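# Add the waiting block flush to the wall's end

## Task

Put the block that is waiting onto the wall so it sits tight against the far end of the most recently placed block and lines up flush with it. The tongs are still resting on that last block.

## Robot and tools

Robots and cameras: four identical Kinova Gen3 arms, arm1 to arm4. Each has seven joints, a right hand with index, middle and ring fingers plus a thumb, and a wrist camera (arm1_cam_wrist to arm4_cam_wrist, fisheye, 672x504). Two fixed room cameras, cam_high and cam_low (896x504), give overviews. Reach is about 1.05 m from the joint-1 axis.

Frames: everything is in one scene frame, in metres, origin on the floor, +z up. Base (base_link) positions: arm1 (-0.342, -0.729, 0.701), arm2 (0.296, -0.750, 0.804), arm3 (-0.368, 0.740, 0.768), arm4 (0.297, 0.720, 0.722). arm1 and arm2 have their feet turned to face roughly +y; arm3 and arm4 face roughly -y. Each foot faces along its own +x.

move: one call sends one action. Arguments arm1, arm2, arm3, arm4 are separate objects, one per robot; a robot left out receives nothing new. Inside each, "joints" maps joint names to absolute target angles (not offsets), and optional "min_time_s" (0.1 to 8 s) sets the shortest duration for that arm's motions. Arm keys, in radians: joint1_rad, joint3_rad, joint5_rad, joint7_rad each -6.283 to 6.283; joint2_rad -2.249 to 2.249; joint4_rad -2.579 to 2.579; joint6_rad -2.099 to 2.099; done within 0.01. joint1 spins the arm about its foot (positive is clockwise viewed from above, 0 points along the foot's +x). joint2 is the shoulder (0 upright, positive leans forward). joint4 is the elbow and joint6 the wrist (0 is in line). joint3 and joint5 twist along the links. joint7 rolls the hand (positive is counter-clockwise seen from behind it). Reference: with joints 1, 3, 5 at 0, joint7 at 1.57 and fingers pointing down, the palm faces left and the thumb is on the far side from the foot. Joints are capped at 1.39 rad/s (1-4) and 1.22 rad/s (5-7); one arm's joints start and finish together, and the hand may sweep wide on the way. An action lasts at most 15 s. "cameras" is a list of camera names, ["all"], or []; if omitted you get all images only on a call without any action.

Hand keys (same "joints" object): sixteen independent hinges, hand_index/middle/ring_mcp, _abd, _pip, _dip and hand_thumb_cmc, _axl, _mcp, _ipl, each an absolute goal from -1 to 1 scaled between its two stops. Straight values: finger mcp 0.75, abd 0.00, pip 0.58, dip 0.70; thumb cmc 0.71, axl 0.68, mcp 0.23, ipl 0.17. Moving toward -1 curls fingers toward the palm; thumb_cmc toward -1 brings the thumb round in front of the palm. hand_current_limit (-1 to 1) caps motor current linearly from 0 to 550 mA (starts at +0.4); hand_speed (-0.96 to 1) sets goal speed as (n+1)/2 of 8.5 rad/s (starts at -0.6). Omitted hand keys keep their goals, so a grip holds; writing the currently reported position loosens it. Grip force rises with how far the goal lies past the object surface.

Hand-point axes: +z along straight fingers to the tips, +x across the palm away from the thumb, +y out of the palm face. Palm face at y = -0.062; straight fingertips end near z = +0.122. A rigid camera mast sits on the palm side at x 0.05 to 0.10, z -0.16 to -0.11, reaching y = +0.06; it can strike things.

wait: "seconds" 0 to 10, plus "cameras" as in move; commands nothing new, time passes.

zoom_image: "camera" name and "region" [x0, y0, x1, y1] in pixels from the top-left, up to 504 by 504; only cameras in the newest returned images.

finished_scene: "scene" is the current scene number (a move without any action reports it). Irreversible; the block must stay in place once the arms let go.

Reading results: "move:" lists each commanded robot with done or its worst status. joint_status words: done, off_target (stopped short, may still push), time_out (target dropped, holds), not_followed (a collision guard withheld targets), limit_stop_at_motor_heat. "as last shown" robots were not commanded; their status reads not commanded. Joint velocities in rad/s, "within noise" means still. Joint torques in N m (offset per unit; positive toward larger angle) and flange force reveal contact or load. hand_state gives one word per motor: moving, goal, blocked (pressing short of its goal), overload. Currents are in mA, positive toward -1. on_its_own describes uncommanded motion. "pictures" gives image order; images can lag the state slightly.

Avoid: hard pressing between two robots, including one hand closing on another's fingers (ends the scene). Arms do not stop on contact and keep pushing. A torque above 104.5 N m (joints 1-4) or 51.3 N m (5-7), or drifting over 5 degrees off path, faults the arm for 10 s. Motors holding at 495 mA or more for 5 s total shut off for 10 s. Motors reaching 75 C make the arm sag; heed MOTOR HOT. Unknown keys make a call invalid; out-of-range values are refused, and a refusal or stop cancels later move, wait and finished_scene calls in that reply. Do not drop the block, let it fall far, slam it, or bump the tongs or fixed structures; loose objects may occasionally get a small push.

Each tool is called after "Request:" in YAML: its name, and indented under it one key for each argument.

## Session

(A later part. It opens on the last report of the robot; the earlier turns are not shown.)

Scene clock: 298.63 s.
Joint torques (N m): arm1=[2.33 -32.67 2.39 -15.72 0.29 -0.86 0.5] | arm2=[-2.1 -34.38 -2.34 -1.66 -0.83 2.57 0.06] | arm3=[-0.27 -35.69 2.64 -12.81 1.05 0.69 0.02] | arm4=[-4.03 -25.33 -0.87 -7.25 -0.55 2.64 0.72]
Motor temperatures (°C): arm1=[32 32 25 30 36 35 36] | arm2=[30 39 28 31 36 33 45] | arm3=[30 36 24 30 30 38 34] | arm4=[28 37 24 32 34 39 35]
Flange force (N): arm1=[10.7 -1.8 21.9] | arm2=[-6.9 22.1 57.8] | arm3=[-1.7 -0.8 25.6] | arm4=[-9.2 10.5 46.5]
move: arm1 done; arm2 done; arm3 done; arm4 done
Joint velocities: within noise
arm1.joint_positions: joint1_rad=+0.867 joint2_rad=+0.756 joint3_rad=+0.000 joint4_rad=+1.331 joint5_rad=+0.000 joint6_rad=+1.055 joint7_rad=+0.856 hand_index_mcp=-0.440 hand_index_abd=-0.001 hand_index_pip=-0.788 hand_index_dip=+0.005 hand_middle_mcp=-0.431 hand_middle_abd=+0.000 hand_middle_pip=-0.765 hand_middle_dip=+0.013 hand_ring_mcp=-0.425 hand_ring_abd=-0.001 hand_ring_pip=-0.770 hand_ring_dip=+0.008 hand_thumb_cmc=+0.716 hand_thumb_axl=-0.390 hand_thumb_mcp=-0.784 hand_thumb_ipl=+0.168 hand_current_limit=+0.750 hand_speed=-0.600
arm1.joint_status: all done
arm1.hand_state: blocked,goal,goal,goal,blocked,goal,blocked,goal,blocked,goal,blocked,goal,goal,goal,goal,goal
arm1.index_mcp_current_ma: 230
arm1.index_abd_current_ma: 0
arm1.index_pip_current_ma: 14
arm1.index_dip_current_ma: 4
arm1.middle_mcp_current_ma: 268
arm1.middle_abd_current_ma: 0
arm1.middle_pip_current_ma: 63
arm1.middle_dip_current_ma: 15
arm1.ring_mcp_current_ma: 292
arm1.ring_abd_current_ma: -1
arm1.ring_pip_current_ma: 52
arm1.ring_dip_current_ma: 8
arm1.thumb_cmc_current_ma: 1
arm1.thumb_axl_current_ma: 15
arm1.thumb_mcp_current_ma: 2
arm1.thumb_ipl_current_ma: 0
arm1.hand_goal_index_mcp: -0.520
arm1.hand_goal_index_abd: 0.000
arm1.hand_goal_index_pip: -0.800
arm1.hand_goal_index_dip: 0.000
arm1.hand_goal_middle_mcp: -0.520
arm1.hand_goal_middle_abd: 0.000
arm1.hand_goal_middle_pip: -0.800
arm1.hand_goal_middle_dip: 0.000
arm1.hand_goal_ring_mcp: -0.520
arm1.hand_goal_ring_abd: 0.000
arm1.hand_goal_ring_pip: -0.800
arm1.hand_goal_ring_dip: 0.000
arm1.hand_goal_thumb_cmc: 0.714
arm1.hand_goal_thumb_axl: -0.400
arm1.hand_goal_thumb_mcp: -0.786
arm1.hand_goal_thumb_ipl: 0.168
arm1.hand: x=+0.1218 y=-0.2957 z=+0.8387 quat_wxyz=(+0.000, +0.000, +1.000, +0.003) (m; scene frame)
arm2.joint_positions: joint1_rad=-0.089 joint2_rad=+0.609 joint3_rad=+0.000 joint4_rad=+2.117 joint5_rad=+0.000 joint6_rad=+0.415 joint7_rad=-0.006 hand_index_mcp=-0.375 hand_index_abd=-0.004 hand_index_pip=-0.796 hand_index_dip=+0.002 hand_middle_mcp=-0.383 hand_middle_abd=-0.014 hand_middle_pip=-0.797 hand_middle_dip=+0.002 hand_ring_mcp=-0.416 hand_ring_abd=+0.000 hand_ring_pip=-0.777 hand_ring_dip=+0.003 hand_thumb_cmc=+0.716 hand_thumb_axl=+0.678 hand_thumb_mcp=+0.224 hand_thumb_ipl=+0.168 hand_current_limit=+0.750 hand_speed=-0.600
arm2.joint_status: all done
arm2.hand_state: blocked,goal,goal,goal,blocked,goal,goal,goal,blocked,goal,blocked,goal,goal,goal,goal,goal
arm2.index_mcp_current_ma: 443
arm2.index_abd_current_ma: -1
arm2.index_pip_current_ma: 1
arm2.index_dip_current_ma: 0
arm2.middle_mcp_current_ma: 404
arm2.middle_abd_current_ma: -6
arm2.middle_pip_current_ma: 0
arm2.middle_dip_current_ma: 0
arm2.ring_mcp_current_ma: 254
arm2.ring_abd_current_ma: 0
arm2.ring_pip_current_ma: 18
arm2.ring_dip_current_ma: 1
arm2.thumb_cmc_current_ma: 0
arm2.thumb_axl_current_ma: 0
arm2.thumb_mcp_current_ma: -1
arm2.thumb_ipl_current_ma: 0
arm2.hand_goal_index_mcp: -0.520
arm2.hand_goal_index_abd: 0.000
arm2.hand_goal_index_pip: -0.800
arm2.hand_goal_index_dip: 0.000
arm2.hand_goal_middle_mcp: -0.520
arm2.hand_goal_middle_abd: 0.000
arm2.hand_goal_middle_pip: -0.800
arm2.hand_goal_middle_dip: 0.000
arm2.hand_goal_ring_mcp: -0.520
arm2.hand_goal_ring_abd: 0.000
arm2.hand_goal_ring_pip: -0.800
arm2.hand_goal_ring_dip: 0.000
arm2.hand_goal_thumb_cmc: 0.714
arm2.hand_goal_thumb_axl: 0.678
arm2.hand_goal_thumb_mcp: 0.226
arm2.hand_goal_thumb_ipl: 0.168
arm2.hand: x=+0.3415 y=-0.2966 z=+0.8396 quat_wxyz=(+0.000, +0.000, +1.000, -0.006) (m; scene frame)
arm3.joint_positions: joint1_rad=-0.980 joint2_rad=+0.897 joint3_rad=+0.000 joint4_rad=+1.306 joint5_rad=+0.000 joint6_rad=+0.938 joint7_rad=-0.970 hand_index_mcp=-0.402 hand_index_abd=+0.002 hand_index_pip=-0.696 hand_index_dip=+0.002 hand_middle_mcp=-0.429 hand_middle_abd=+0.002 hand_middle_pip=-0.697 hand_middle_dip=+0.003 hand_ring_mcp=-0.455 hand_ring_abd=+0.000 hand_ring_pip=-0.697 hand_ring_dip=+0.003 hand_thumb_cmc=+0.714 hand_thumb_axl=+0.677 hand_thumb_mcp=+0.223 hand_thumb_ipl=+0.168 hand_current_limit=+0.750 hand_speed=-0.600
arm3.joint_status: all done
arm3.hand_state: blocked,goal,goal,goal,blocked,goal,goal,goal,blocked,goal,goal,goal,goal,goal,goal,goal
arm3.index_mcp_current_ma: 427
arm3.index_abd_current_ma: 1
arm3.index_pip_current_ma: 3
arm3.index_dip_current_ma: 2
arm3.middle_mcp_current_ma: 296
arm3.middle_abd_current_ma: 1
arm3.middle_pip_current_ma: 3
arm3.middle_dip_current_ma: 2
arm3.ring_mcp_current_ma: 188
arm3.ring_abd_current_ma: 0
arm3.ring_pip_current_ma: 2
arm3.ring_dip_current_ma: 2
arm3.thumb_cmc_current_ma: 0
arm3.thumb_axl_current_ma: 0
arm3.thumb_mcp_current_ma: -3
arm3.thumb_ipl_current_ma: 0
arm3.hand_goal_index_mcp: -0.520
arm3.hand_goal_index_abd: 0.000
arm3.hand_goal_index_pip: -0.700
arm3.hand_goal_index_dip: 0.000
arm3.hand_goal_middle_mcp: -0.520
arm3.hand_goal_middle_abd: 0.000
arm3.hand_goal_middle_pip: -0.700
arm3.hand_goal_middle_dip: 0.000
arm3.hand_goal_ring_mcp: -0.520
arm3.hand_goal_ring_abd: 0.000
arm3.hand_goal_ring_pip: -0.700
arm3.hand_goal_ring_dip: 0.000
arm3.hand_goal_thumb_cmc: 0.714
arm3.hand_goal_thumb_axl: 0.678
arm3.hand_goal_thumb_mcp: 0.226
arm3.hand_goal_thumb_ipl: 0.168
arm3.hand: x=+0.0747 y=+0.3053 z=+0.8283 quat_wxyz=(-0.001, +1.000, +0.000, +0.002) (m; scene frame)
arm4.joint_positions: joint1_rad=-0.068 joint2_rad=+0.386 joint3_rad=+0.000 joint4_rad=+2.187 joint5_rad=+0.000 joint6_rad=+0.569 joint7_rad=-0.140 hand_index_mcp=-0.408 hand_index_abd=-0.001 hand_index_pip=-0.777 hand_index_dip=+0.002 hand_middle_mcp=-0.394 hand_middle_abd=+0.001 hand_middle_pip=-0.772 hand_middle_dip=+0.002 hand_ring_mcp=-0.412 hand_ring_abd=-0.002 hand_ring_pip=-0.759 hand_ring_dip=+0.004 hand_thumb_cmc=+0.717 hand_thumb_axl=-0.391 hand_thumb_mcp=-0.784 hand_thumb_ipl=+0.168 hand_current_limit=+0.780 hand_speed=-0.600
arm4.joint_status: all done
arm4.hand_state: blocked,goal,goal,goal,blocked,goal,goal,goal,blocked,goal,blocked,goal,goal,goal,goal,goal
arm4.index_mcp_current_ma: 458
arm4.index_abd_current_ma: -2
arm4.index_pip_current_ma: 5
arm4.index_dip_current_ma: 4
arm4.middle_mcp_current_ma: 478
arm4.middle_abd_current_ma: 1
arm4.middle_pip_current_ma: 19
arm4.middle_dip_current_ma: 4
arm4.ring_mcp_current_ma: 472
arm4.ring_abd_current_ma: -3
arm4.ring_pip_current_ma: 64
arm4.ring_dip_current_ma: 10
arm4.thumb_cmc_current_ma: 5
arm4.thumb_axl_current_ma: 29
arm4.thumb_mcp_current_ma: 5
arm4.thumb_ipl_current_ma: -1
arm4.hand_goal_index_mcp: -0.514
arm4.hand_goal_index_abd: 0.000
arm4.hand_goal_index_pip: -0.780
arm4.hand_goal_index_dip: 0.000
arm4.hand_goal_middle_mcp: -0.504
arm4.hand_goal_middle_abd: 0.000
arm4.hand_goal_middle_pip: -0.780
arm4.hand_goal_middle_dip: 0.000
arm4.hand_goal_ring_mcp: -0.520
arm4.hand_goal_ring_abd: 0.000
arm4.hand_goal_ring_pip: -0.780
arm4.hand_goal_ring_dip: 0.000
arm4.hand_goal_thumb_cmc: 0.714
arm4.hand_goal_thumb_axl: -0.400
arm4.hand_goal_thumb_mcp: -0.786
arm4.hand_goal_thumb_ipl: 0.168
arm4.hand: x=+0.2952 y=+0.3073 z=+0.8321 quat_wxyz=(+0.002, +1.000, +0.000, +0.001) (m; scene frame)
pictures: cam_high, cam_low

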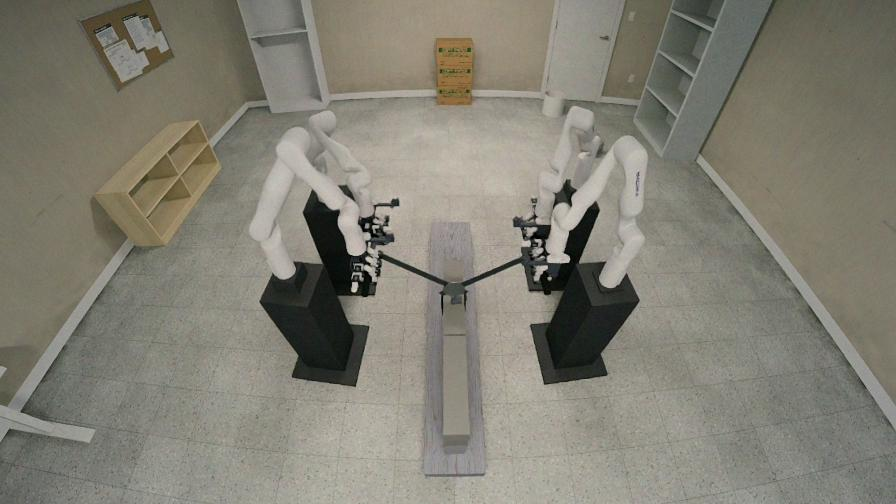

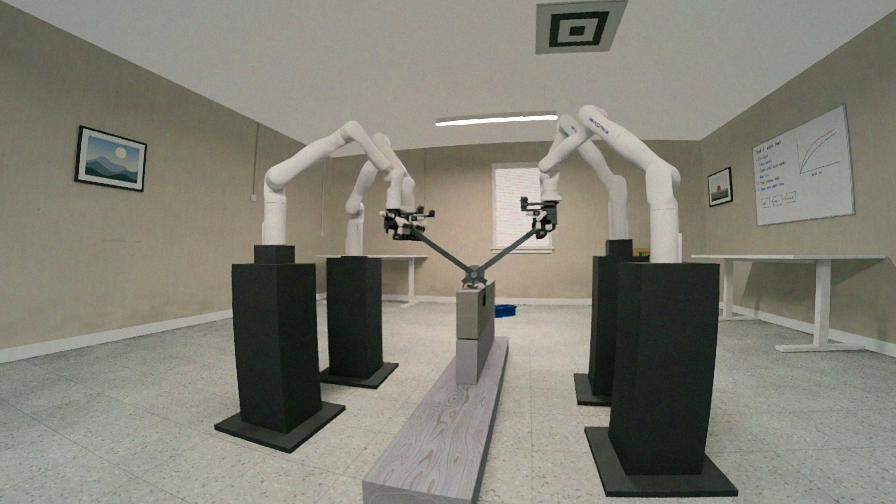

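Request:
move:
  arm1: {"joints":{"joint1_rad":0.8712,"joint2_rad":0.7644,"joint4_rad":1.3181,"joint6_rad":1.0591,"joint7_rad":0.8599},"min_time_s":2}
  arm2: {"joints":{"joint1_rad":-0.0782,"joint2_rad":0.6138,"joint4_rad":2.1153,"joint6_rad":0.4125,"joint7_rad":0.0052},"min_time_s":2}
  arm3: {"joints":{"joint1_rad":-0.9838,"joint2_rad":0.9055,"joint4_rad":1.2935,"joint6_rad":0.9426,"joint7_rad":-0.9739},"min_time_s":2}
  arm4: {"joints":{"joint1_rad":-0.0798,"joint2_rad":0.3894,"joint4_rad":2.1895,"joint6_rad":0.5627,"joint7_rad":-0.1521},"min_time_s":2}
  cameras: ["cam_high","cam_low"]

Request:
zoom_image:
  camera: "cam_high"
  region: [435, 315, 475, 345]

Request:
zoom_image:
  camera: "cam_low"
  region: [450, 325, 490, 355]

Scene clock: 305.30 s.
Joint torques (N m): arm1=[2.84 -33.23 2.67 -14.98 0.41 -0.27 0.48] | arm2=[-2.06 -34.41 -2.3 -2.5 -0.83 2.08 0.04] | arm3=[0.36 -35.62 3.2 -13.63 1.36 0.11 0.1] | arm4=[-4.28 -25.44 -1.15 -6.07 -0.59 3.26 0.77]
Motor temperatures (°C): arm1=[32 32 25 30 36 35 36] | arm2=[30 39 28 31 36 33 45] | arm3=[30 36 24 30 30 38 34] | arm4=[28 37 24 32 34 39 35]
Flange force (N): arm1=[9.1 0.5 22.8] | arm2=[-6.9 20.1 56.7] | arm3=[-3.2 -3.4 24.4] | arm4=[-9.6 13.2 47.9]
move: arm1 done; arm2 done; arm3 done; arm4 done
Joint velocities: within noise
arm1.joint_positions: joint1_rad=+0.871 joint2_rad=+0.764 joint3_rad=+0.000 joint4_rad=+1.318 joint5_rad=+0.000 joint6_rad=+1.059 joint7_rad=+0.860 hand_index_mcp=-0.440 hand_index_abd=-0.001 hand_index_pip=-0.788 hand_index_dip=+0.005 hand_middle_mcp=-0.431 hand_middle_abd=+0.000 hand_middle_pip=-0.765 hand_middle_dip=+0.013 hand_ring_mcp=-0.425 hand_ring_abd=-0.001 hand_ring_pip=-0.770 hand_ring_dip=+0.008 hand_thumb_cmc=+0.716 hand_thumb_axl=-0.390 hand_thumb_mcp=-0.784 hand_thumb_ipl=+0.168 hand_current_limit=+0.750 hand_speed=-0.600
arm1.joint_status: all done
arm1.hand_state: blocked,goal,goal,goal,blocked,goal,blocked,goal,blocked,goal,blocked,goal,goal,goal,goal,goal
arm1.index_mcp_current_ma: 230
arm1.index_abd_current_ma: 0
arm1.index_pip_current_ma: 14
arm1.index_dip_current_ma: 4
arm1.middle_mcp_current_ma: 268
arm1.middle_abd_current_ma: 0
arm1.middle_pip_current_ma: 63
arm1.middle_dip_current_ma: 15
arm1.ring_mcp_current_ma: 292
arm1.ring_abd_current_ma: -1
arm1.ring_pip_current_ma: 52
arm1.ring_dip_current_ma: 8
arm1.thumb_cmc_current_ma: 1
arm1.thumb_axl_current_ma: 15
arm1.thumb_mcp_current_ma: 2
arm1.thumb_ipl_current_ma: 0
arm1.hand_goal_index_mcp: -0.520
arm1.hand_goal_index_abd: 0.000
arm1.hand_goal_index_pip: -0.800
arm1.hand_goal_index_dip: 0.000
arm1.hand_goal_middle_mcp: -0.520
arm1.hand_goal_middle_abd: 0.000
arm1.hand_goal_middle_pip: -0.800
arm1.hand_goal_middle_dip: 0.000
arm1.hand_goal_ring_mcp: -0.520
arm1.hand_goal_ring_abd: 0.000
arm1.hand_goal_ring_pip: -0.800
arm1.hand_goal_ring_dip: 0.000
arm1.hand_goal_thumb_cmc: 0.714
arm1.hand_goal_thumb_axl: -0.400
arm1.hand_goal_thumb_mcp: -0.786
arm1.hand_goal_thumb_ipl: 0.168
arm1.hand: x=+0.1258 y=-0.2954 z=+0.8372 quat_wxyz=(+0.000, +0.000, +1.000, +0.003) (m; scene frame)
arm2.joint_positions: joint1_rad=-0.078 joint2_rad=+0.614 joint3_rad=+0.000 joint4_rad=+2.115 joint5_rad=+0.000 joint6_rad=+0.412 joint7_rad=+0.005 hand_index_mcp=-0.375 hand_index_abd=-0.004 hand_index_pip=-0.796 hand_index_dip=+0.002 hand_middle_mcp=-0.383 hand_middle_abd=-0.014 hand_middle_pip=-0.797 hand_middle_dip=+0.002 hand_ring_mcp=-0.416 hand_ring_abd=+0.000 hand_ring_pip=-0.777 hand_ring_dip=+0.003 hand_thumb_cmc=+0.716 hand_thumb_axl=+0.678 hand_thumb_mcp=+0.224 hand_thumb_ipl=+0.168 hand_current_limit=+0.750 hand_speed=-0.600
arm2.joint_status: all done
arm2.hand_state: blocked,goal,goal,goal,blocked,goal,goal,goal,blocked,goal,blocked,goal,goal,goal,goal,goal
arm2.index_mcp_current_ma: 443
arm2.index_abd_current_ma: -1
arm2.index_pip_current_ma: 1
arm2.index_dip_current_ma: 0
arm2.middle_mcp_current_ma: 404
arm2.middle_abd_current_ma: -6
arm2.middle_pip_current_ma: 0
arm2.middle_dip_current_ma: 0
arm2.ring_mcp_current_ma: 254
arm2.ring_abd_current_ma: 0
arm2.ring_pip_current_ma: 18
arm2.ring_dip_current_ma: 1
arm2.thumb_cmc_current_ma: 0
arm2.thumb_axl_current_ma: 0
arm2.thumb_mcp_current_ma: -1
arm2.thumb_ipl_current_ma: 0
arm2.hand_goal_index_mcp: -0.520
arm2.hand_goal_index_abd: 0.000
arm2.hand_goal_index_pip: -0.800
arm2.hand_goal_index_dip: 0.000
arm2.hand_goal_middle_mcp: -0.520
arm2.hand_goal_middle_abd: 0.000
arm2.hand_goal_middle_pip: -0.800
arm2.hand_goal_middle_dip: 0.000
arm2.hand_goal_ring_mcp: -0.520
arm2.hand_goal_ring_abd: 0.000
arm2.hand_goal_ring_pip: -0.800
arm2.hand_goal_ring_dip: 0.000
arm2.hand_goal_thumb_cmc: 0.714
arm2.hand_goal_thumb_axl: 0.678
arm2.hand_goal_thumb_mcp: 0.226
arm2.hand_goal_thumb_ipl: 0.168
arm2.hand: x=+0.3455 y=-0.2960 z=+0.8381 quat_wxyz=(+0.000, +0.000, +1.000, -0.006) (m; scene frame)
arm3.joint_positions: joint1_rad=-0.984 joint2_rad=+0.905 joint3_rad=+0.000 joint4_rad=+1.293 joint5_rad=+0.000 joint6_rad=+0.943 joint7_rad=-0.974 hand_index_mcp=-0.402 hand_index_abd=+0.002 hand_index_pip=-0.696 hand_index_dip=+0.002 hand_middle_mcp=-0.429 hand_middle_abd=+0.002 hand_middle_pip=-0.697 hand_middle_dip=+0.003 hand_ring_mcp=-0.455 hand_ring_abd=+0.000 hand_ring_pip=-0.697 hand_ring_dip=+0.003 hand_thumb_cmc=+0.714 hand_thumb_axl=+0.677 hand_thumb_mcp=+0.223 hand_thumb_ipl=+0.168 hand_current_limit=+0.750 hand_speed=-0.600
arm3.joint_status: all done
arm3.hand_state: blocked,goal,goal,goal,blocked,goal,goal,goal,blocked,goal,goal,goal,goal,goal,goal,goal
arm3.index_mcp_current_ma: 427
arm3.index_abd_current_ma: 1
arm3.index_pip_current_ma: 3
arm3.index_dip_current_ma: 2
arm3.middle_mcp_current_ma: 296
arm3.middle_abd_current_ma: 1
arm3.middle_pip_current_ma: 3
arm3.middle_dip_current_ma: 2
arm3.ring_mcp_current_ma: 188
arm3.ring_abd_current_ma: 0
arm3.ring_pip_current_ma: 2
arm3.ring_dip_current_ma: 2
arm3.thumb_cmc_current_ma: 0
arm3.thumb_axl_current_ma: 0
arm3.thumb_mcp_current_ma: -3
arm3.thumb_ipl_current_ma: 0
arm3.hand_goal_index_mcp: -0.520
arm3.hand_goal_index_abd: 0.000
arm3.hand_goal_index_pip: -0.700
arm3.hand_goal_index_dip: 0.000
arm3.hand_goal_middle_mcp: -0.520
arm3.hand_goal_middle_abd: 0.000
arm3.hand_goal_middle_pip: -0.700
arm3.hand_goal_middle_dip: 0.000
arm3.hand_goal_ring_mcp: -0.520
arm3.hand_goal_ring_abd: 0.000
arm3.hand_goal_ring_pip: -0.700
arm3.hand_goal_ring_dip: 0.000
arm3.hand_goal_thumb_cmc: 0.714
arm3.hand_goal_thumb_axl: 0.678
arm3.hand_goal_thumb_mcp: 0.226
arm3.hand_goal_thumb_ipl: 0.168
arm3.hand: x=+0.0787 y=+0.3056 z=+0.8268 quat_wxyz=(-0.001, +1.000, +0.000, +0.002) (m; scene frame)
arm4.joint_positions: joint1_rad=-0.080 joint2_rad=+0.389 joint3_rad=+0.000 joint4_rad=+2.190 joint5_rad=+0.000 joint6_rad=+0.563 joint7_rad=-0.152 hand_index_mcp=-0.408 hand_index_abd=-0.002 hand_index_pip=-0.777 hand_index_dip=+0.002 hand_middle_mcp=-0.394 hand_middle_abd=+0.001 hand_middle_pip=-0.772 hand_middle_dip=+0.002 hand_ring_mcp=-0.412 hand_ring_abd=-0.002 hand_ring_pip=-0.759 hand_ring_dip=+0.004 hand_thumb_cmc=+0.717 hand_thumb_axl=-0.391 hand_thumb_mcp=-0.784 hand_thumb_ipl=+0.168 hand_current_limit=+0.780 hand_speed=-0.600
arm4.joint_status: all done
arm4.hand_state: blocked,goal,goal,goal,blocked,goal,goal,goal,blocked,goal,blocked,goal,goal,goal,goal,goal
arm4.index_mcp_current_ma: 458
arm4.index_abd_current_ma: -2
arm4.index_pip_current_ma: 5
arm4.index_dip_current_ma: 4
arm4.middle_mcp_current_ma: 478
arm4.middle_abd_current_ma: 1
arm4.middle_pip_current_ma: 19
arm4.middle_dip_current_ma: 4
arm4.ring_mcp_current_ma: 472
arm4.ring_abd_current_ma: -3
arm4.ring_pip_current_ma: 64
arm4.ring_dip_current_ma: 10
arm4.thumb_cmc_current_ma: 5
arm4.thumb_axl_current_ma: 29
arm4.thumb_mcp_current_ma: 5
arm4.thumb_ipl_current_ma: -1
arm4.hand_goal_index_mcp: -0.514
arm4.hand_goal_index_abd: 0.000
arm4.hand_goal_index_pip: -0.780
arm4.hand_goal_index_dip: 0.000
arm4.hand_goal_middle_mcp: -0.504
arm4.hand_goal_middle_abd: 0.000
arm4.hand_goal_middle_pip: -0.780
arm4.hand_goal_middle_dip: 0.000
arm4.hand_goal_ring_mcp: -0.520
arm4.hand_goal_ring_abd: 0.000
arm4.hand_goal_ring_pip: -0.780
arm4.hand_goal_ring_dip: 0.000
arm4.hand_goal_thumb_cmc: 0.714
arm4.hand_goal_thumb_axl: -0.400
arm4.hand_goal_thumb_mcp: -0.786
arm4.hand_goal_thumb_ipl: 0.168
arm4.hand: x=+0.2992 y=+0.3078 z=+0.8306 quat_wxyz=(+0.002, +1.000, +0.000, +0.001) (m; scene frame)
pictures: cam_high, cam_low

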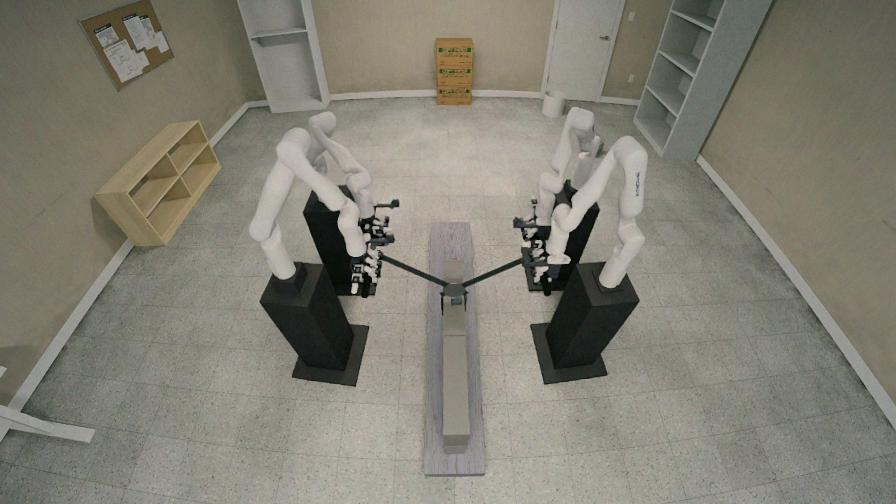

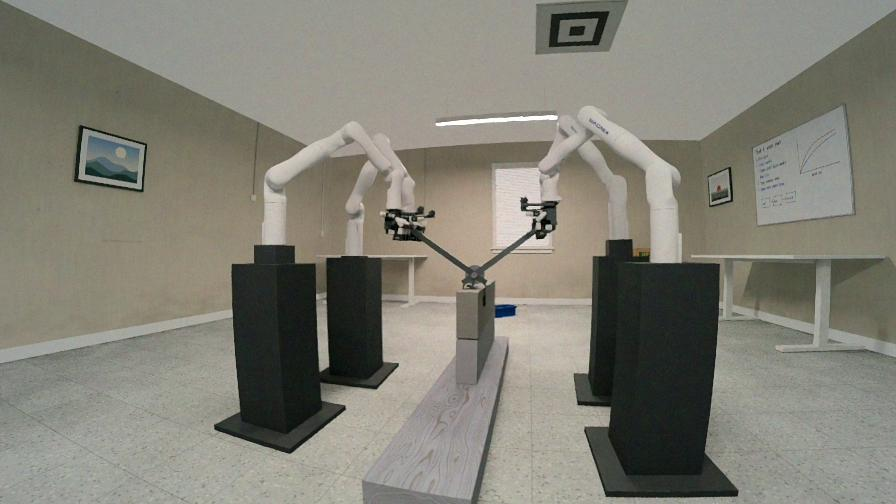

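Scaled by 12.600 from the camera's 896x504 image, which has a finer 1280x720 frame.

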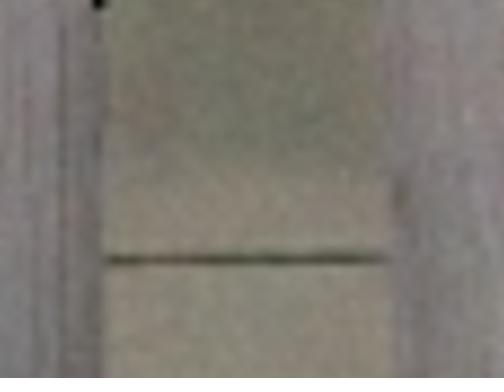

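Scaled by 12.600 from the camera's 896x504 image, which has a finer 1280x720 frame.

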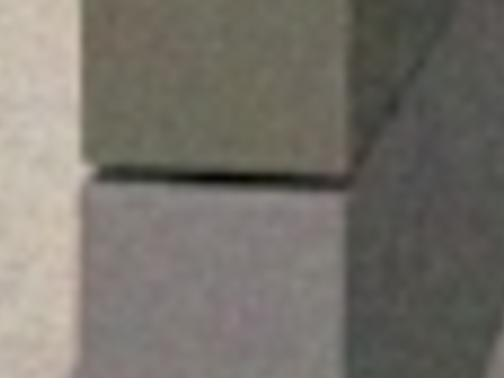

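Request:
move:
  arm1: {"joints":{"joint1_rad":0.8743,"joint2_rad":0.7723,"joint4_rad":1.3092,"joint6_rad":1.0601,"joint7_rad":0.8630},"min_time_s":2}
  arm2: {"joints":{"joint1_rad":-0.0701,"joint2_rad":0.6174,"joint4_rad":2.1142,"joint6_rad":0.4100,"joint7_rad":0.0133},"min_time_s":2}
  arm3: {"joints":{"joint1_rad":-0.9871,"joint2_rad":0.9117,"joint4_rad":1.2839,"joint6_rad":0.9460,"joint7_rad":-0.9772},"min_time_s":2}
  arm4: {"joints":{"joint1_rad":-0.0890,"joint2_rad":0.3943,"joint4_rad":2.1920,"joint6_rad":0.5553,"joint7_rad":-0.1613},"min_time_s":2}
  cameras: ["cam_high","cam_low"]

Request:
zoom_image:
  camera: "cam_high"
  region: [435, 315, 475, 345]

Request:
zoom_image:
  camera: "cam_low"
  region: [450, 325, 490, 355]

Scene clock: 312.20 s.
Joint torques (N m): arm1=[2.62 -27.37 2.76 -14.39 0.62 -1.8 0.33] | arm2=[-2.11 -37.93 -2.32 -1.66 -0.85 2.92 0.03] | arm3=[-0.22 -40.55 2.9 -14.4 1.23 0.99 0] | arm4=[-4.84 -22.43 -1.81 -5.96 -0.8 2.56 0.8]
Motor temperatures (°C): arm1=[32 32 25 30 36 35 36] | arm2=[30 39 28 31 36 33 45] | arm3=[30 37 24 30 30 38 34] | arm4=[28 36 24 32 34 39 35]
Flange force (N): arm1=[14.0 -4.2 11.3] | arm2=[-7.6 24.6 67.7] | arm3=[-0.7 -0.1 33.6] | arm4=[-11.4 9.8 37.9]
move: arm1 done; arm2 done; arm3 done; arm4 done
Joint velocities: within noise
arm1.joint_positions: joint1_rad=+0.874 joint2_rad=+0.772 joint3_rad=+0.000 joint4_rad=+1.309 joint5_rad=+0.000 joint6_rad=+1.060 joint7_rad=+0.863 hand_index_mcp=-0.440 hand_index_abd=-0.001 hand_index_pip=-0.787 hand_index_dip=+0.005 hand_middle_mcp=-0.431 hand_middle_abd=+0.000 hand_middle_pip=-0.765 hand_middle_dip=+0.013 hand_ring_mcp=-0.425 hand_ring_abd=-0.001 hand_ring_pip=-0.770 hand_ring_dip=+0.008 hand_thumb_cmc=+0.716 hand_thumb_axl=-0.390 hand_thumb_mcp=-0.784 hand_thumb_ipl=+0.168 hand_current_limit=+0.750 hand_speed=-0.600
arm1.joint_status: all done
arm1.hand_state: blocked,goal,goal,goal,blocked,goal,blocked,goal,blocked,goal,blocked,goal,goal,goal,goal,goal
arm1.index_mcp_current_ma: 230
arm1.index_abd_current_ma: 0
arm1.index_pip_current_ma: 15
arm1.index_dip_current_ma: 4
arm1.middle_mcp_current_ma: 268
arm1.middle_abd_current_ma: 0
arm1.middle_pip_current_ma: 63
arm1.middle_dip_current_ma: 15
arm1.ring_mcp_current_ma: 292
arm1.ring_abd_current_ma: 0
arm1.ring_pip_current_ma: 52
arm1.ring_dip_current_ma: 8
arm1.thumb_cmc_current_ma: 1
arm1.thumb_axl_current_ma: 15
arm1.thumb_mcp_current_ma: 2
arm1.thumb_ipl_current_ma: 0
arm1.hand_goal_index_mcp: -0.520
arm1.hand_goal_index_abd: 0.000
arm1.hand_goal_index_pip: -0.800
arm1.hand_goal_index_dip: 0.000
arm1.hand_goal_middle_mcp: -0.520
arm1.hand_goal_middle_abd: 0.000
arm1.hand_goal_middle_pip: -0.800
arm1.hand_goal_middle_dip: 0.000
arm1.hand_goal_ring_mcp: -0.520
arm1.hand_goal_ring_abd: 0.000
arm1.hand_goal_ring_pip: -0.800
arm1.hand_goal_ring_dip: 0.000
arm1.hand_goal_thumb_cmc: 0.714
arm1.hand_goal_thumb_axl: -0.400
arm1.hand_goal_thumb_mcp: -0.786
arm1.hand_goal_thumb_ipl: 0.168
arm1.hand: x=+0.1288 y=-0.2951 z=+0.8352 quat_wxyz=(+0.000, +0.000, +1.000, +0.003) (m; scene frame)
arm2.joint_positions: joint1_rad=-0.070 joint2_rad=+0.617 joint3_rad=+0.000 joint4_rad=+2.114 joint5_rad=+0.000 joint6_rad=+0.410 joint7_rad=+0.013 hand_index_mcp=-0.375 hand_index_abd=-0.005 hand_index_pip=-0.797 hand_index_dip=+0.002 hand_middle_mcp=-0.382 hand_middle_abd=-0.014 hand_middle_pip=-0.797 hand_middle_dip=+0.002 hand_ring_mcp=-0.415 hand_ring_abd=+0.000 hand_ring_pip=-0.778 hand_ring_dip=+0.003 hand_thumb_cmc=+0.716 hand_thumb_axl=+0.678 hand_thumb_mcp=+0.224 hand_thumb_ipl=+0.168 hand_current_limit=+0.750 hand_speed=-0.600
arm2.joint_status: all done
arm2.hand_state: blocked,goal,goal,goal,blocked,goal,goal,goal,blocked,goal,blocked,goal,goal,goal,goal,goal
arm2.index_mcp_current_ma: 443
arm2.index_abd_current_ma: -1
arm2.index_pip_current_ma: 1
arm2.index_dip_current_ma: 0
arm2.middle_mcp_current_ma: 406
arm2.middle_abd_current_ma: -7
arm2.middle_pip_current_ma: 0
arm2.middle_dip_current_ma: 0
arm2.ring_mcp_current_ma: 258
arm2.ring_abd_current_ma: 0
arm2.ring_pip_current_ma: 17
arm2.ring_dip_current_ma: 1
arm2.thumb_cmc_current_ma: 0
arm2.thumb_axl_current_ma: 0
arm2.thumb_mcp_current_ma: -1
arm2.thumb_ipl_current_ma: 0
arm2.hand_goal_index_mcp: -0.520
arm2.hand_goal_index_abd: 0.000
arm2.hand_goal_index_pip: -0.800
arm2.hand_goal_index_dip: 0.000
arm2.hand_goal_middle_mcp: -0.520
arm2.hand_goal_middle_abd: 0.000
arm2.hand_goal_middle_pip: -0.800
arm2.hand_goal_middle_dip: 0.000
arm2.hand_goal_ring_mcp: -0.520
arm2.hand_goal_ring_abd: 0.000
arm2.hand_goal_ring_pip: -0.800
arm2.hand_goal_ring_dip: 0.000
arm2.hand_goal_thumb_cmc: 0.714
arm2.hand_goal_thumb_axl: 0.678
arm2.hand_goal_thumb_mcp: 0.226
arm2.hand_goal_thumb_ipl: 0.168
arm2.hand: x=+0.3485 y=-0.2958 z=+0.8369 quat_wxyz=(+0.000, +0.000, +1.000, -0.006) (m; scene frame)
arm3.joint_positions: joint1_rad=-0.987 joint2_rad=+0.912 joint3_rad=+0.000 joint4_rad=+1.284 joint5_rad=+0.000 joint6_rad=+0.946 joint7_rad=-0.977 hand_index_mcp=-0.402 hand_index_abd=+0.002 hand_index_pip=-0.696 hand_index_dip=+0.002 hand_middle_mcp=-0.429 hand_middle_abd=+0.002 hand_middle_pip=-0.697 hand_middle_dip=+0.003 hand_ring_mcp=-0.455 hand_ring_abd=+0.000 hand_ring_pip=-0.697 hand_ring_dip=+0.003 hand_thumb_cmc=+0.714 hand_thumb_axl=+0.677 hand_thumb_mcp=+0.223 hand_thumb_ipl=+0.168 hand_current_limit=+0.750 hand_speed=-0.600
arm3.joint_status: all done
arm3.hand_state: blocked,goal,goal,goal,blocked,goal,goal,goal,blocked,goal,goal,goal,goal,goal,goal,goal
arm3.index_mcp_current_ma: 427
arm3.index_abd_current_ma: 1
arm3.index_pip_current_ma: 3
arm3.index_dip_current_ma: 2
arm3.middle_mcp_current_ma: 296
arm3.middle_abd_current_ma: 1
arm3.middle_pip_current_ma: 3
arm3.middle_dip_current_ma: 2
arm3.ring_mcp_current_ma: 188
arm3.ring_abd_current_ma: 0
arm3.ring_pip_current_ma: 2
arm3.ring_dip_current_ma: 2
arm3.thumb_cmc_current_ma: 0
arm3.thumb_axl_current_ma: 0
arm3.thumb_mcp_current_ma: -3
arm3.thumb_ipl_current_ma: 0
arm3.hand_goal_index_mcp: -0.520
arm3.hand_goal_index_abd: 0.000
arm3.hand_goal_index_pip: -0.700
arm3.hand_goal_index_dip: 0.000
arm3.hand_goal_middle_mcp: -0.520
arm3.hand_goal_middle_abd: 0.000
arm3.hand_goal_middle_pip: -0.700
arm3.hand_goal_middle_dip: 0.000
arm3.hand_goal_ring_mcp: -0.520
arm3.hand_goal_ring_abd: 0.000
arm3.hand_goal_ring_pip: -0.700
arm3.hand_goal_ring_dip: 0.000
arm3.hand_goal_thumb_cmc: 0.714
arm3.hand_goal_thumb_axl: 0.678
arm3.hand_goal_thumb_mcp: 0.226
arm3.hand_goal_thumb_ipl: 0.168
arm3.hand: x=+0.0817 y=+0.3059 z=+0.8256 quat_wxyz=(-0.001, +1.000, +0.000, +0.002) (m; scene frame)
arm4.joint_positions: joint1_rad=-0.089 joint2_rad=+0.394 joint3_rad=+0.000 joint4_rad=+2.192 joint5_rad=+0.000 joint6_rad=+0.555 joint7_rad=-0.161 hand_index_mcp=-0.408 hand_index_abd=-0.002 hand_index_pip=-0.777 hand_index_dip=+0.002 hand_middle_mcp=-0.394 hand_middle_abd=+0.001 hand_middle_pip=-0.772 hand_middle_dip=+0.002 hand_ring_mcp=-0.412 hand_ring_abd=-0.002 hand_ring_pip=-0.759 hand_ring_dip=+0.004 hand_thumb_cmc=+0.717 hand_thumb_axl=-0.391 hand_thumb_mcp=-0.784 hand_thumb_ipl=+0.168 hand_current_limit=+0.780 hand_speed=-0.600
arm4.joint_status: all done
arm4.hand_state: blocked,goal,goal,goal,blocked,goal,goal,goal,blocked,goal,blocked,goal,goal,goal,goal,goal
arm4.index_mcp_current_ma: 458
arm4.index_abd_current_ma: -3
arm4.index_pip_current_ma: 5
arm4.index_dip_current_ma: 4
arm4.middle_mcp_current_ma: 478
arm4.middle_abd_current_ma: 1
arm4.middle_pip_current_ma: 19
arm4.middle_dip_current_ma: 4
arm4.ring_mcp_current_ma: 472
arm4.ring_abd_current_ma: -3
arm4.ring_pip_current_ma: 64
arm4.ring_dip_current_ma: 10
arm4.thumb_cmc_current_ma: 5
arm4.thumb_axl_current_ma: 29
arm4.thumb_mcp_current_ma: 5
arm4.thumb_ipl_current_ma: -1
arm4.hand_goal_index_mcp: -0.514
arm4.hand_goal_index_abd: 0.000
arm4.hand_goal_index_pip: -0.780
arm4.hand_goal_index_dip: 0.000
arm4.hand_goal_middle_mcp: -0.504
arm4.hand_goal_middle_abd: 0.000
arm4.hand_goal_middle_pip: -0.780
arm4.hand_goal_middle_dip: 0.000
arm4.hand_goal_ring_mcp: -0.520
arm4.hand_goal_ring_abd: 0.000
arm4.hand_goal_ring_pip: -0.780
arm4.hand_goal_ring_dip: 0.000
arm4.hand_goal_thumb_cmc: 0.714
arm4.hand_goal_thumb_axl: -0.400
arm4.hand_goal_thumb_mcp: -0.786
arm4.hand_goal_thumb_ipl: 0.168
arm4.hand: x=+0.3022 y=+0.3081 z=+0.8286 quat_wxyz=(+0.002, +1.000, +0.000, +0.001) (m; scene frame)
pictures: cam_high, cam_low

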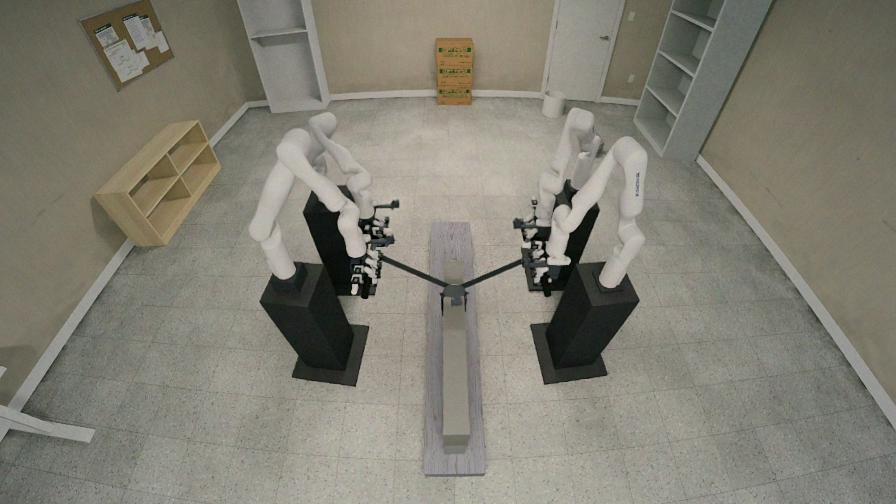

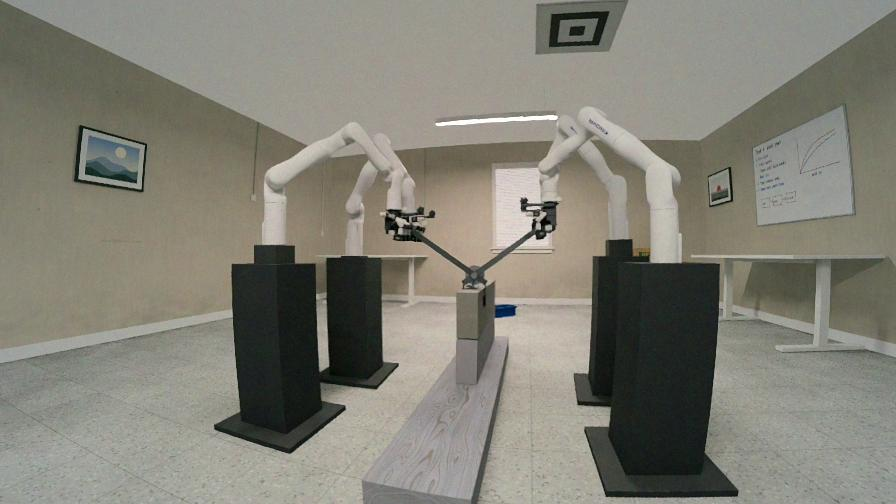

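Scaled by 12.600 from the camera's 896x504 image, which has a finer 1280x720 frame.

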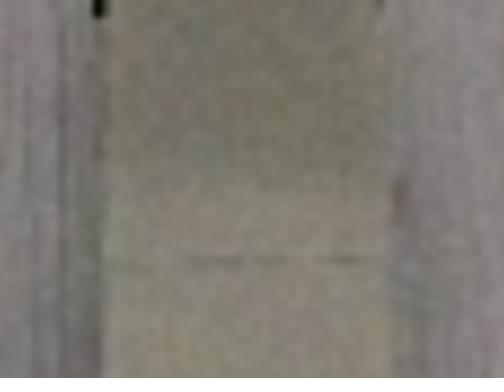

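Scaled by 12.600 from the camera's 896x504 image, which has a finer 1280x720 frame.

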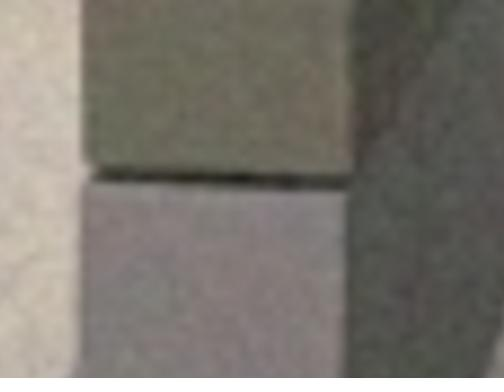

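Request:
move:
  arm1: {"joints":{"joint1_rad":0.8766,"joint2_rad":0.7766,"joint4_rad":1.3031,"joint6_rad":1.0619,"joint7_rad":0.8653},"min_time_s":2}
  arm2: {"joints":{"joint1_rad":-0.0647,"joint2_rad":0.6206,"joint4_rad":2.1142,"joint6_rad":0.4068,"joint7_rad":0.0187},"min_time_s":2}
  arm3: {"joints":{"joint1_rad":-0.9890,"joint2_rad":0.9167,"joint4_rad":1.2771,"joint6_rad":0.9478,"joint7_rad":-0.9791},"min_time_s":2}
  arm4: {"joints":{"joint1_rad":-0.0951,"joint2_rad":0.3966,"joint4_rad":2.1924,"joint6_rad":0.5526,"joint7_rad":-0.1674},"min_time_s":2}
  cameras: ["cam_high","cam_low"]

Request:
zoom_image:
  camera: "cam_high"
  region: [435, 315, 475, 345]

Request:
zoom_image:
  camera: "cam_low"
  region: [450, 325, 490, 355]

Scene clock: 318.53 s.
Joint torques (N m): arm1=[3.09 -27.04 3.31 -16.29 0.67 -3.39 -0.09] | arm2=[1.01 -37.01 1.23 -1.18 -0.27 3.03 -0.25] | arm3=[-1.69 -32.21 1.11 -13.6 0.26 -1.01 0.01] | arm4=[-4.89 -27.44 -1.88 -7.82 -1.13 2.65 0.64]
Motor temperatures (°C): arm1=[32 32 25 30 36 35 36] | arm2=[30 39 28 31 36 33 45] | arm3=[30 37 24 30 30 38 34] | arm4=[28 36 24 32 34 39 35]
Flange force (N): arm1=[18.6 -7.6 9.2] | arm2=[-0.1 24.7 65.5] | arm3=[-8.5 -2.8 16.8] | arm4=[-11.9 11.7 52.7]
move: arm1 done; arm2 done; arm3 done; arm4 done
Joint velocities: within noise
arm1.joint_positions: joint1_rad=+0.877 joint2_rad=+0.777 joint3_rad=+0.000 joint4_rad=+1.303 joint5_rad=+0.000 joint6_rad=+1.062 joint7_rad=+0.865 hand_index_mcp=-0.441 hand_index_abd=+0.000 hand_index_pip=-0.786 hand_index_dip=+0.005 hand_middle_mcp=-0.431 hand_middle_abd=+0.000 hand_middle_pip=-0.765 hand_middle_dip=+0.013 hand_ring_mcp=-0.425 hand_ring_abd=+0.000 hand_ring_pip=-0.770 hand_ring_dip=+0.008 hand_thumb_cmc=+0.716 hand_thumb_axl=-0.390 hand_thumb_mcp=-0.784 hand_thumb_ipl=+0.168 hand_current_limit=+0.750 hand_speed=-0.600
arm1.joint_status: all done
arm1.hand_state: blocked,goal,goal,goal,blocked,goal,blocked,goal,blocked,goal,blocked,goal,goal,goal,goal,goal
arm1.index_mcp_current_ma: 224
arm1.index_abd_current_ma: 0
arm1.index_pip_current_ma: 17
arm1.index_dip_current_ma: 4
arm1.middle_mcp_current_ma: 268
arm1.middle_abd_current_ma: 0
arm1.middle_pip_current_ma: 63
arm1.middle_dip_current_ma: 15
arm1.ring_mcp_current_ma: 292
arm1.ring_abd_current_ma: 0
arm1.ring_pip_current_ma: 52
arm1.ring_dip_current_ma: 8
arm1.thumb_cmc_current_ma: 1
arm1.thumb_axl_current_ma: 15
arm1.thumb_mcp_current_ma: 2
arm1.thumb_ipl_current_ma: 0
arm1.hand_goal_index_mcp: -0.520
arm1.hand_goal_index_abd: 0.000
arm1.hand_goal_index_pip: -0.800
arm1.hand_goal_index_dip: 0.000
arm1.hand_goal_middle_mcp: -0.520
arm1.hand_goal_middle_abd: 0.000
arm1.hand_goal_middle_pip: -0.800
arm1.hand_goal_middle_dip: 0.000
arm1.hand_goal_ring_mcp: -0.520
arm1.hand_goal_ring_abd: 0.000
arm1.hand_goal_ring_pip: -0.800
arm1.hand_goal_ring_dip: 0.000
arm1.hand_goal_thumb_cmc: 0.714
arm1.hand_goal_thumb_axl: -0.400
arm1.hand_goal_thumb_mcp: -0.786
arm1.hand_goal_thumb_ipl: 0.168
arm1.hand: x=+0.1308 y=-0.2951 z=+0.8344 quat_wxyz=(+0.000, +0.000, +1.000, +0.003) (m; scene frame)
arm2.joint_positions: joint1_rad=-0.065 joint2_rad=+0.621 joint3_rad=+0.000 joint4_rad=+2.114 joint5_rad=+0.000 joint6_rad=+0.407 joint7_rad=+0.019 hand_index_mcp=-0.375 hand_index_abd=-0.005 hand_index_pip=-0.797 hand_index_dip=+0.002 hand_middle_mcp=-0.382 hand_middle_abd=-0.014 hand_middle_pip=-0.798 hand_middle_dip=+0.002 hand_ring_mcp=-0.415 hand_ring_abd=+0.000 hand_ring_pip=-0.778 hand_ring_dip=+0.003 hand_thumb_cmc=+0.716 hand_thumb_axl=+0.678 hand_thumb_mcp=+0.224 hand_thumb_ipl=+0.168 hand_current_limit=+0.750 hand_speed=-0.600
arm2.joint_status: all done
arm2.hand_state: blocked,goal,goal,goal,blocked,goal,goal,goal,blocked,goal,blocked,goal,goal,goal,goal,goal
arm2.index_mcp_current_ma: 443
arm2.index_abd_current_ma: -1
arm2.index_pip_current_ma: 1
arm2.index_dip_current_ma: 0
arm2.middle_mcp_current_ma: 407
arm2.middle_abd_current_ma: -7
arm2.middle_pip_current_ma: 0
arm2.middle_dip_current_ma: 0
arm2.ring_mcp_current_ma: 259
arm2.ring_abd_current_ma: 0
arm2.ring_pip_current_ma: 17
arm2.ring_dip_current_ma: 1
arm2.thumb_cmc_current_ma: 0
arm2.thumb_axl_current_ma: 0
arm2.thumb_mcp_current_ma: -1
arm2.thumb_ipl_current_ma: 0
arm2.hand_goal_index_mcp: -0.520
arm2.hand_goal_index_abd: 0.000
arm2.hand_goal_index_pip: -0.800
arm2.hand_goal_index_dip: 0.000
arm2.hand_goal_middle_mcp: -0.520
arm2.hand_goal_middle_abd: 0.000
arm2.hand_goal_middle_pip: -0.800
arm2.hand_goal_middle_dip: 0.000
arm2.hand_goal_ring_mcp: -0.520
arm2.hand_goal_ring_abd: 0.000
arm2.hand_goal_ring_pip: -0.800
arm2.hand_goal_ring_dip: 0.000
arm2.hand_goal_thumb_cmc: 0.714
arm2.hand_goal_thumb_axl: 0.678
arm2.hand_goal_thumb_mcp: 0.226
arm2.hand_goal_thumb_ipl: 0.168
arm2.hand: x=+0.3504 y=-0.2957 z=+0.8358 quat_wxyz=(+0.000, +0.000, +1.000, -0.006) (m; scene frame)
arm3.joint_positions: joint1_rad=-0.989 joint2_rad=+0.917 joint3_rad=+0.000 joint4_rad=+1.277 joint5_rad=+0.000 joint6_rad=+0.948 joint7_rad=-0.979 hand_index_mcp=-0.416 hand_index_abd=+0.000 hand_index_pip=-0.696 hand_index_dip=+0.002 hand_middle_mcp=-0.437 hand_middle_abd=+0.002 hand_middle_pip=-0.697 hand_middle_dip=+0.003 hand_ring_mcp=-0.456 hand_ring_abd=+0.000 hand_ring_pip=-0.697 hand_ring_dip=+0.003 hand_thumb_cmc=+0.714 hand_thumb_axl=+0.677 hand_thumb_mcp=+0.223 hand_thumb_ipl=+0.168 hand_current_limit=+0.750 hand_speed=-0.600
arm3.joint_status: all done
arm3.hand_state: blocked,goal,goal,goal,blocked,goal,goal,goal,blocked,goal,goal,goal,goal,goal,goal,goal
arm3.index_mcp_current_ma: 358
arm3.index_abd_current_ma: 0
arm3.index_pip_current_ma: 3
arm3.index_dip_current_ma: 2
arm3.middle_mcp_current_ma: 262
arm3.middle_abd_current_ma: 1
arm3.middle_pip_current_ma: 3
arm3.middle_dip_current_ma: 2
arm3.ring_mcp_current_ma: 183
arm3.ring_abd_current_ma: 0
arm3.ring_pip_current_ma: 2
arm3.ring_dip_current_ma: 2
arm3.thumb_cmc_current_ma: 0
arm3.thumb_axl_current_ma: 0
arm3.thumb_mcp_current_ma: -3
arm3.thumb_ipl_current_ma: 0
arm3.hand_goal_index_mcp: -0.520
arm3.hand_goal_index_abd: 0.000
arm3.hand_goal_index_pip: -0.700
arm3.hand_goal_index_dip: 0.000
arm3.hand_goal_middle_mcp: -0.520
arm3.hand_goal_middle_abd: 0.000
arm3.hand_goal_middle_pip: -0.700
arm3.hand_goal_middle_dip: 0.000
arm3.hand_goal_ring_mcp: -0.520
arm3.hand_goal_ring_abd: 0.000
arm3.hand_goal_ring_pip: -0.700
arm3.hand_goal_ring_dip: 0.000
arm3.hand_goal_thumb_cmc: 0.714
arm3.hand_goal_thumb_axl: 0.678
arm3.hand_goal_thumb_mcp: 0.226
arm3.hand_goal_thumb_ipl: 0.168
arm3.hand: x=+0.0837 y=+0.3059 z=+0.8244 quat_wxyz=(-0.001, +1.000, +0.000, +0.002) (m; scene frame)
arm4.joint_positions: joint1_rad=-0.095 joint2_rad=+0.397 joint3_rad=+0.000 joint4_rad=+2.192 joint5_rad=+0.000 joint6_rad=+0.553 joint7_rad=-0.167 hand_index_mcp=-0.408 hand_index_abd=-0.002 hand_index_pip=-0.777 hand_index_dip=+0.002 hand_middle_mcp=-0.386 hand_middle_abd=+0.001 hand_middle_pip=-0.775 hand_middle_dip=+0.002 hand_ring_mcp=-0.398 hand_ring_abd=-0.005 hand_ring_pip=-0.764 hand_ring_dip=+0.004 hand_thumb_cmc=+0.717 hand_thumb_axl=-0.391 hand_thumb_mcp=-0.784 hand_thumb_ipl=+0.168 hand_current_limit=+0.780 hand_speed=-0.600
arm4.joint_status: all done
arm4.hand_state: blocked,goal,goal,goal,blocked,goal,goal,goal,blocked,goal,goal,goal,goal,goal,goal,goal
arm4.index_mcp_current_ma: 458
arm4.index_abd_current_ma: -4
arm4.index_pip_current_ma: 5
arm4.index_dip_current_ma: 4
arm4.middle_mcp_current_ma: 490
arm4.middle_abd_current_ma: 1
arm4.middle_pip_current_ma: 12
arm4.middle_dip_current_ma: 4
arm4.ring_mcp_current_ma: 490
arm4.ring_abd_current_ma: -9
arm4.ring_pip_current_ma: 47
arm4.ring_dip_current_ma: 10
arm4.thumb_cmc_current_ma: 5
arm4.thumb_axl_current_ma: 29
arm4.thumb_mcp_current_ma: 5
arm4.thumb_ipl_current_ma: -1
arm4.hand_goal_index_mcp: -0.514
arm4.hand_goal_index_abd: 0.000
arm4.hand_goal_index_pip: -0.780
arm4.hand_goal_index_dip: 0.000
arm4.hand_goal_middle_mcp: -0.504
arm4.hand_goal_middle_abd: 0.000
arm4.hand_goal_middle_pip: -0.780
arm4.hand_goal_middle_dip: 0.000
arm4.hand_goal_ring_mcp: -0.520
arm4.hand_goal_ring_abd: 0.000
arm4.hand_goal_ring_pip: -0.780
arm4.hand_goal_ring_dip: 0.000
arm4.hand_goal_thumb_cmc: 0.714
arm4.hand_goal_thumb_axl: -0.400
arm4.hand_goal_thumb_mcp: -0.786
arm4.hand_goal_thumb_ipl: 0.168
arm4.hand: x=+0.3042 y=+0.3082 z=+0.8277 quat_wxyz=(+0.002, +1.000, +0.000, +0.001) (m; scene frame)
pictures: cam_high, cam_low

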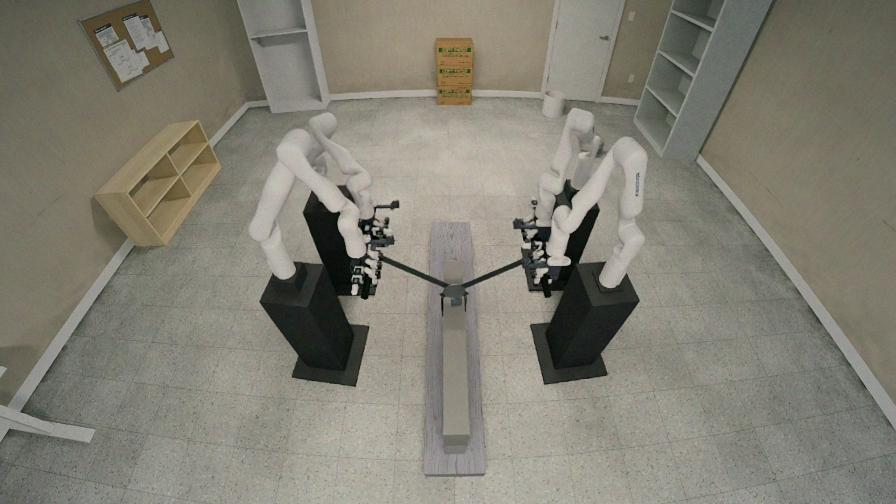

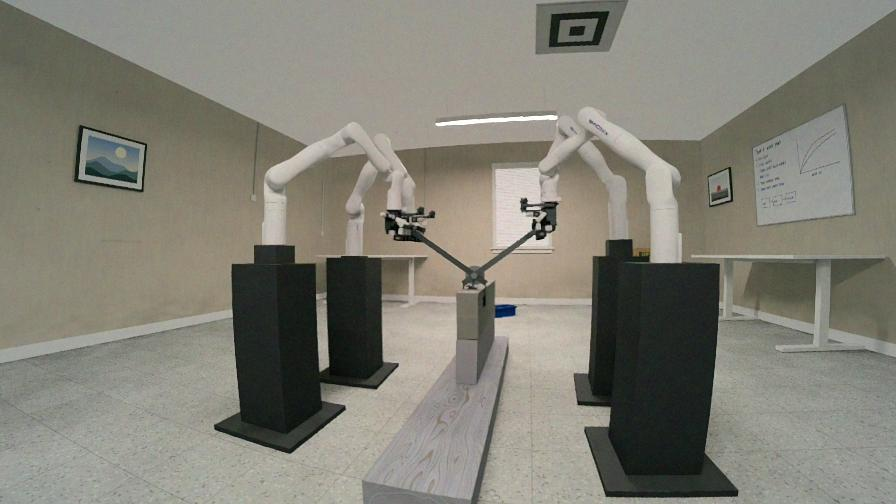

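Scaled by 12.600 from the camera's 896x504 image, which has a finer 1280x720 frame.

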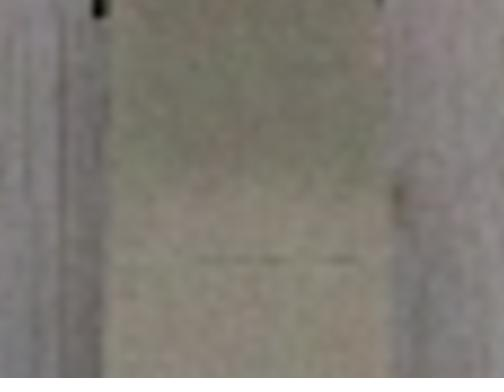

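Scaled by 12.600 from the camera's 896x504 image, which has a finer 1280x720 frame.

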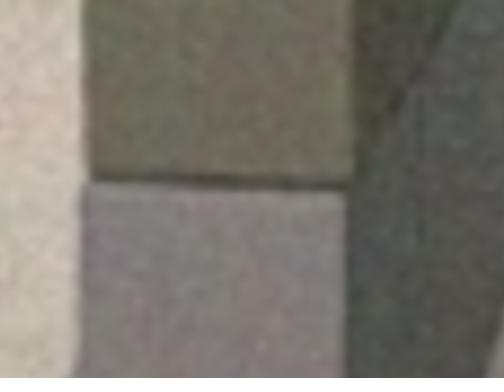

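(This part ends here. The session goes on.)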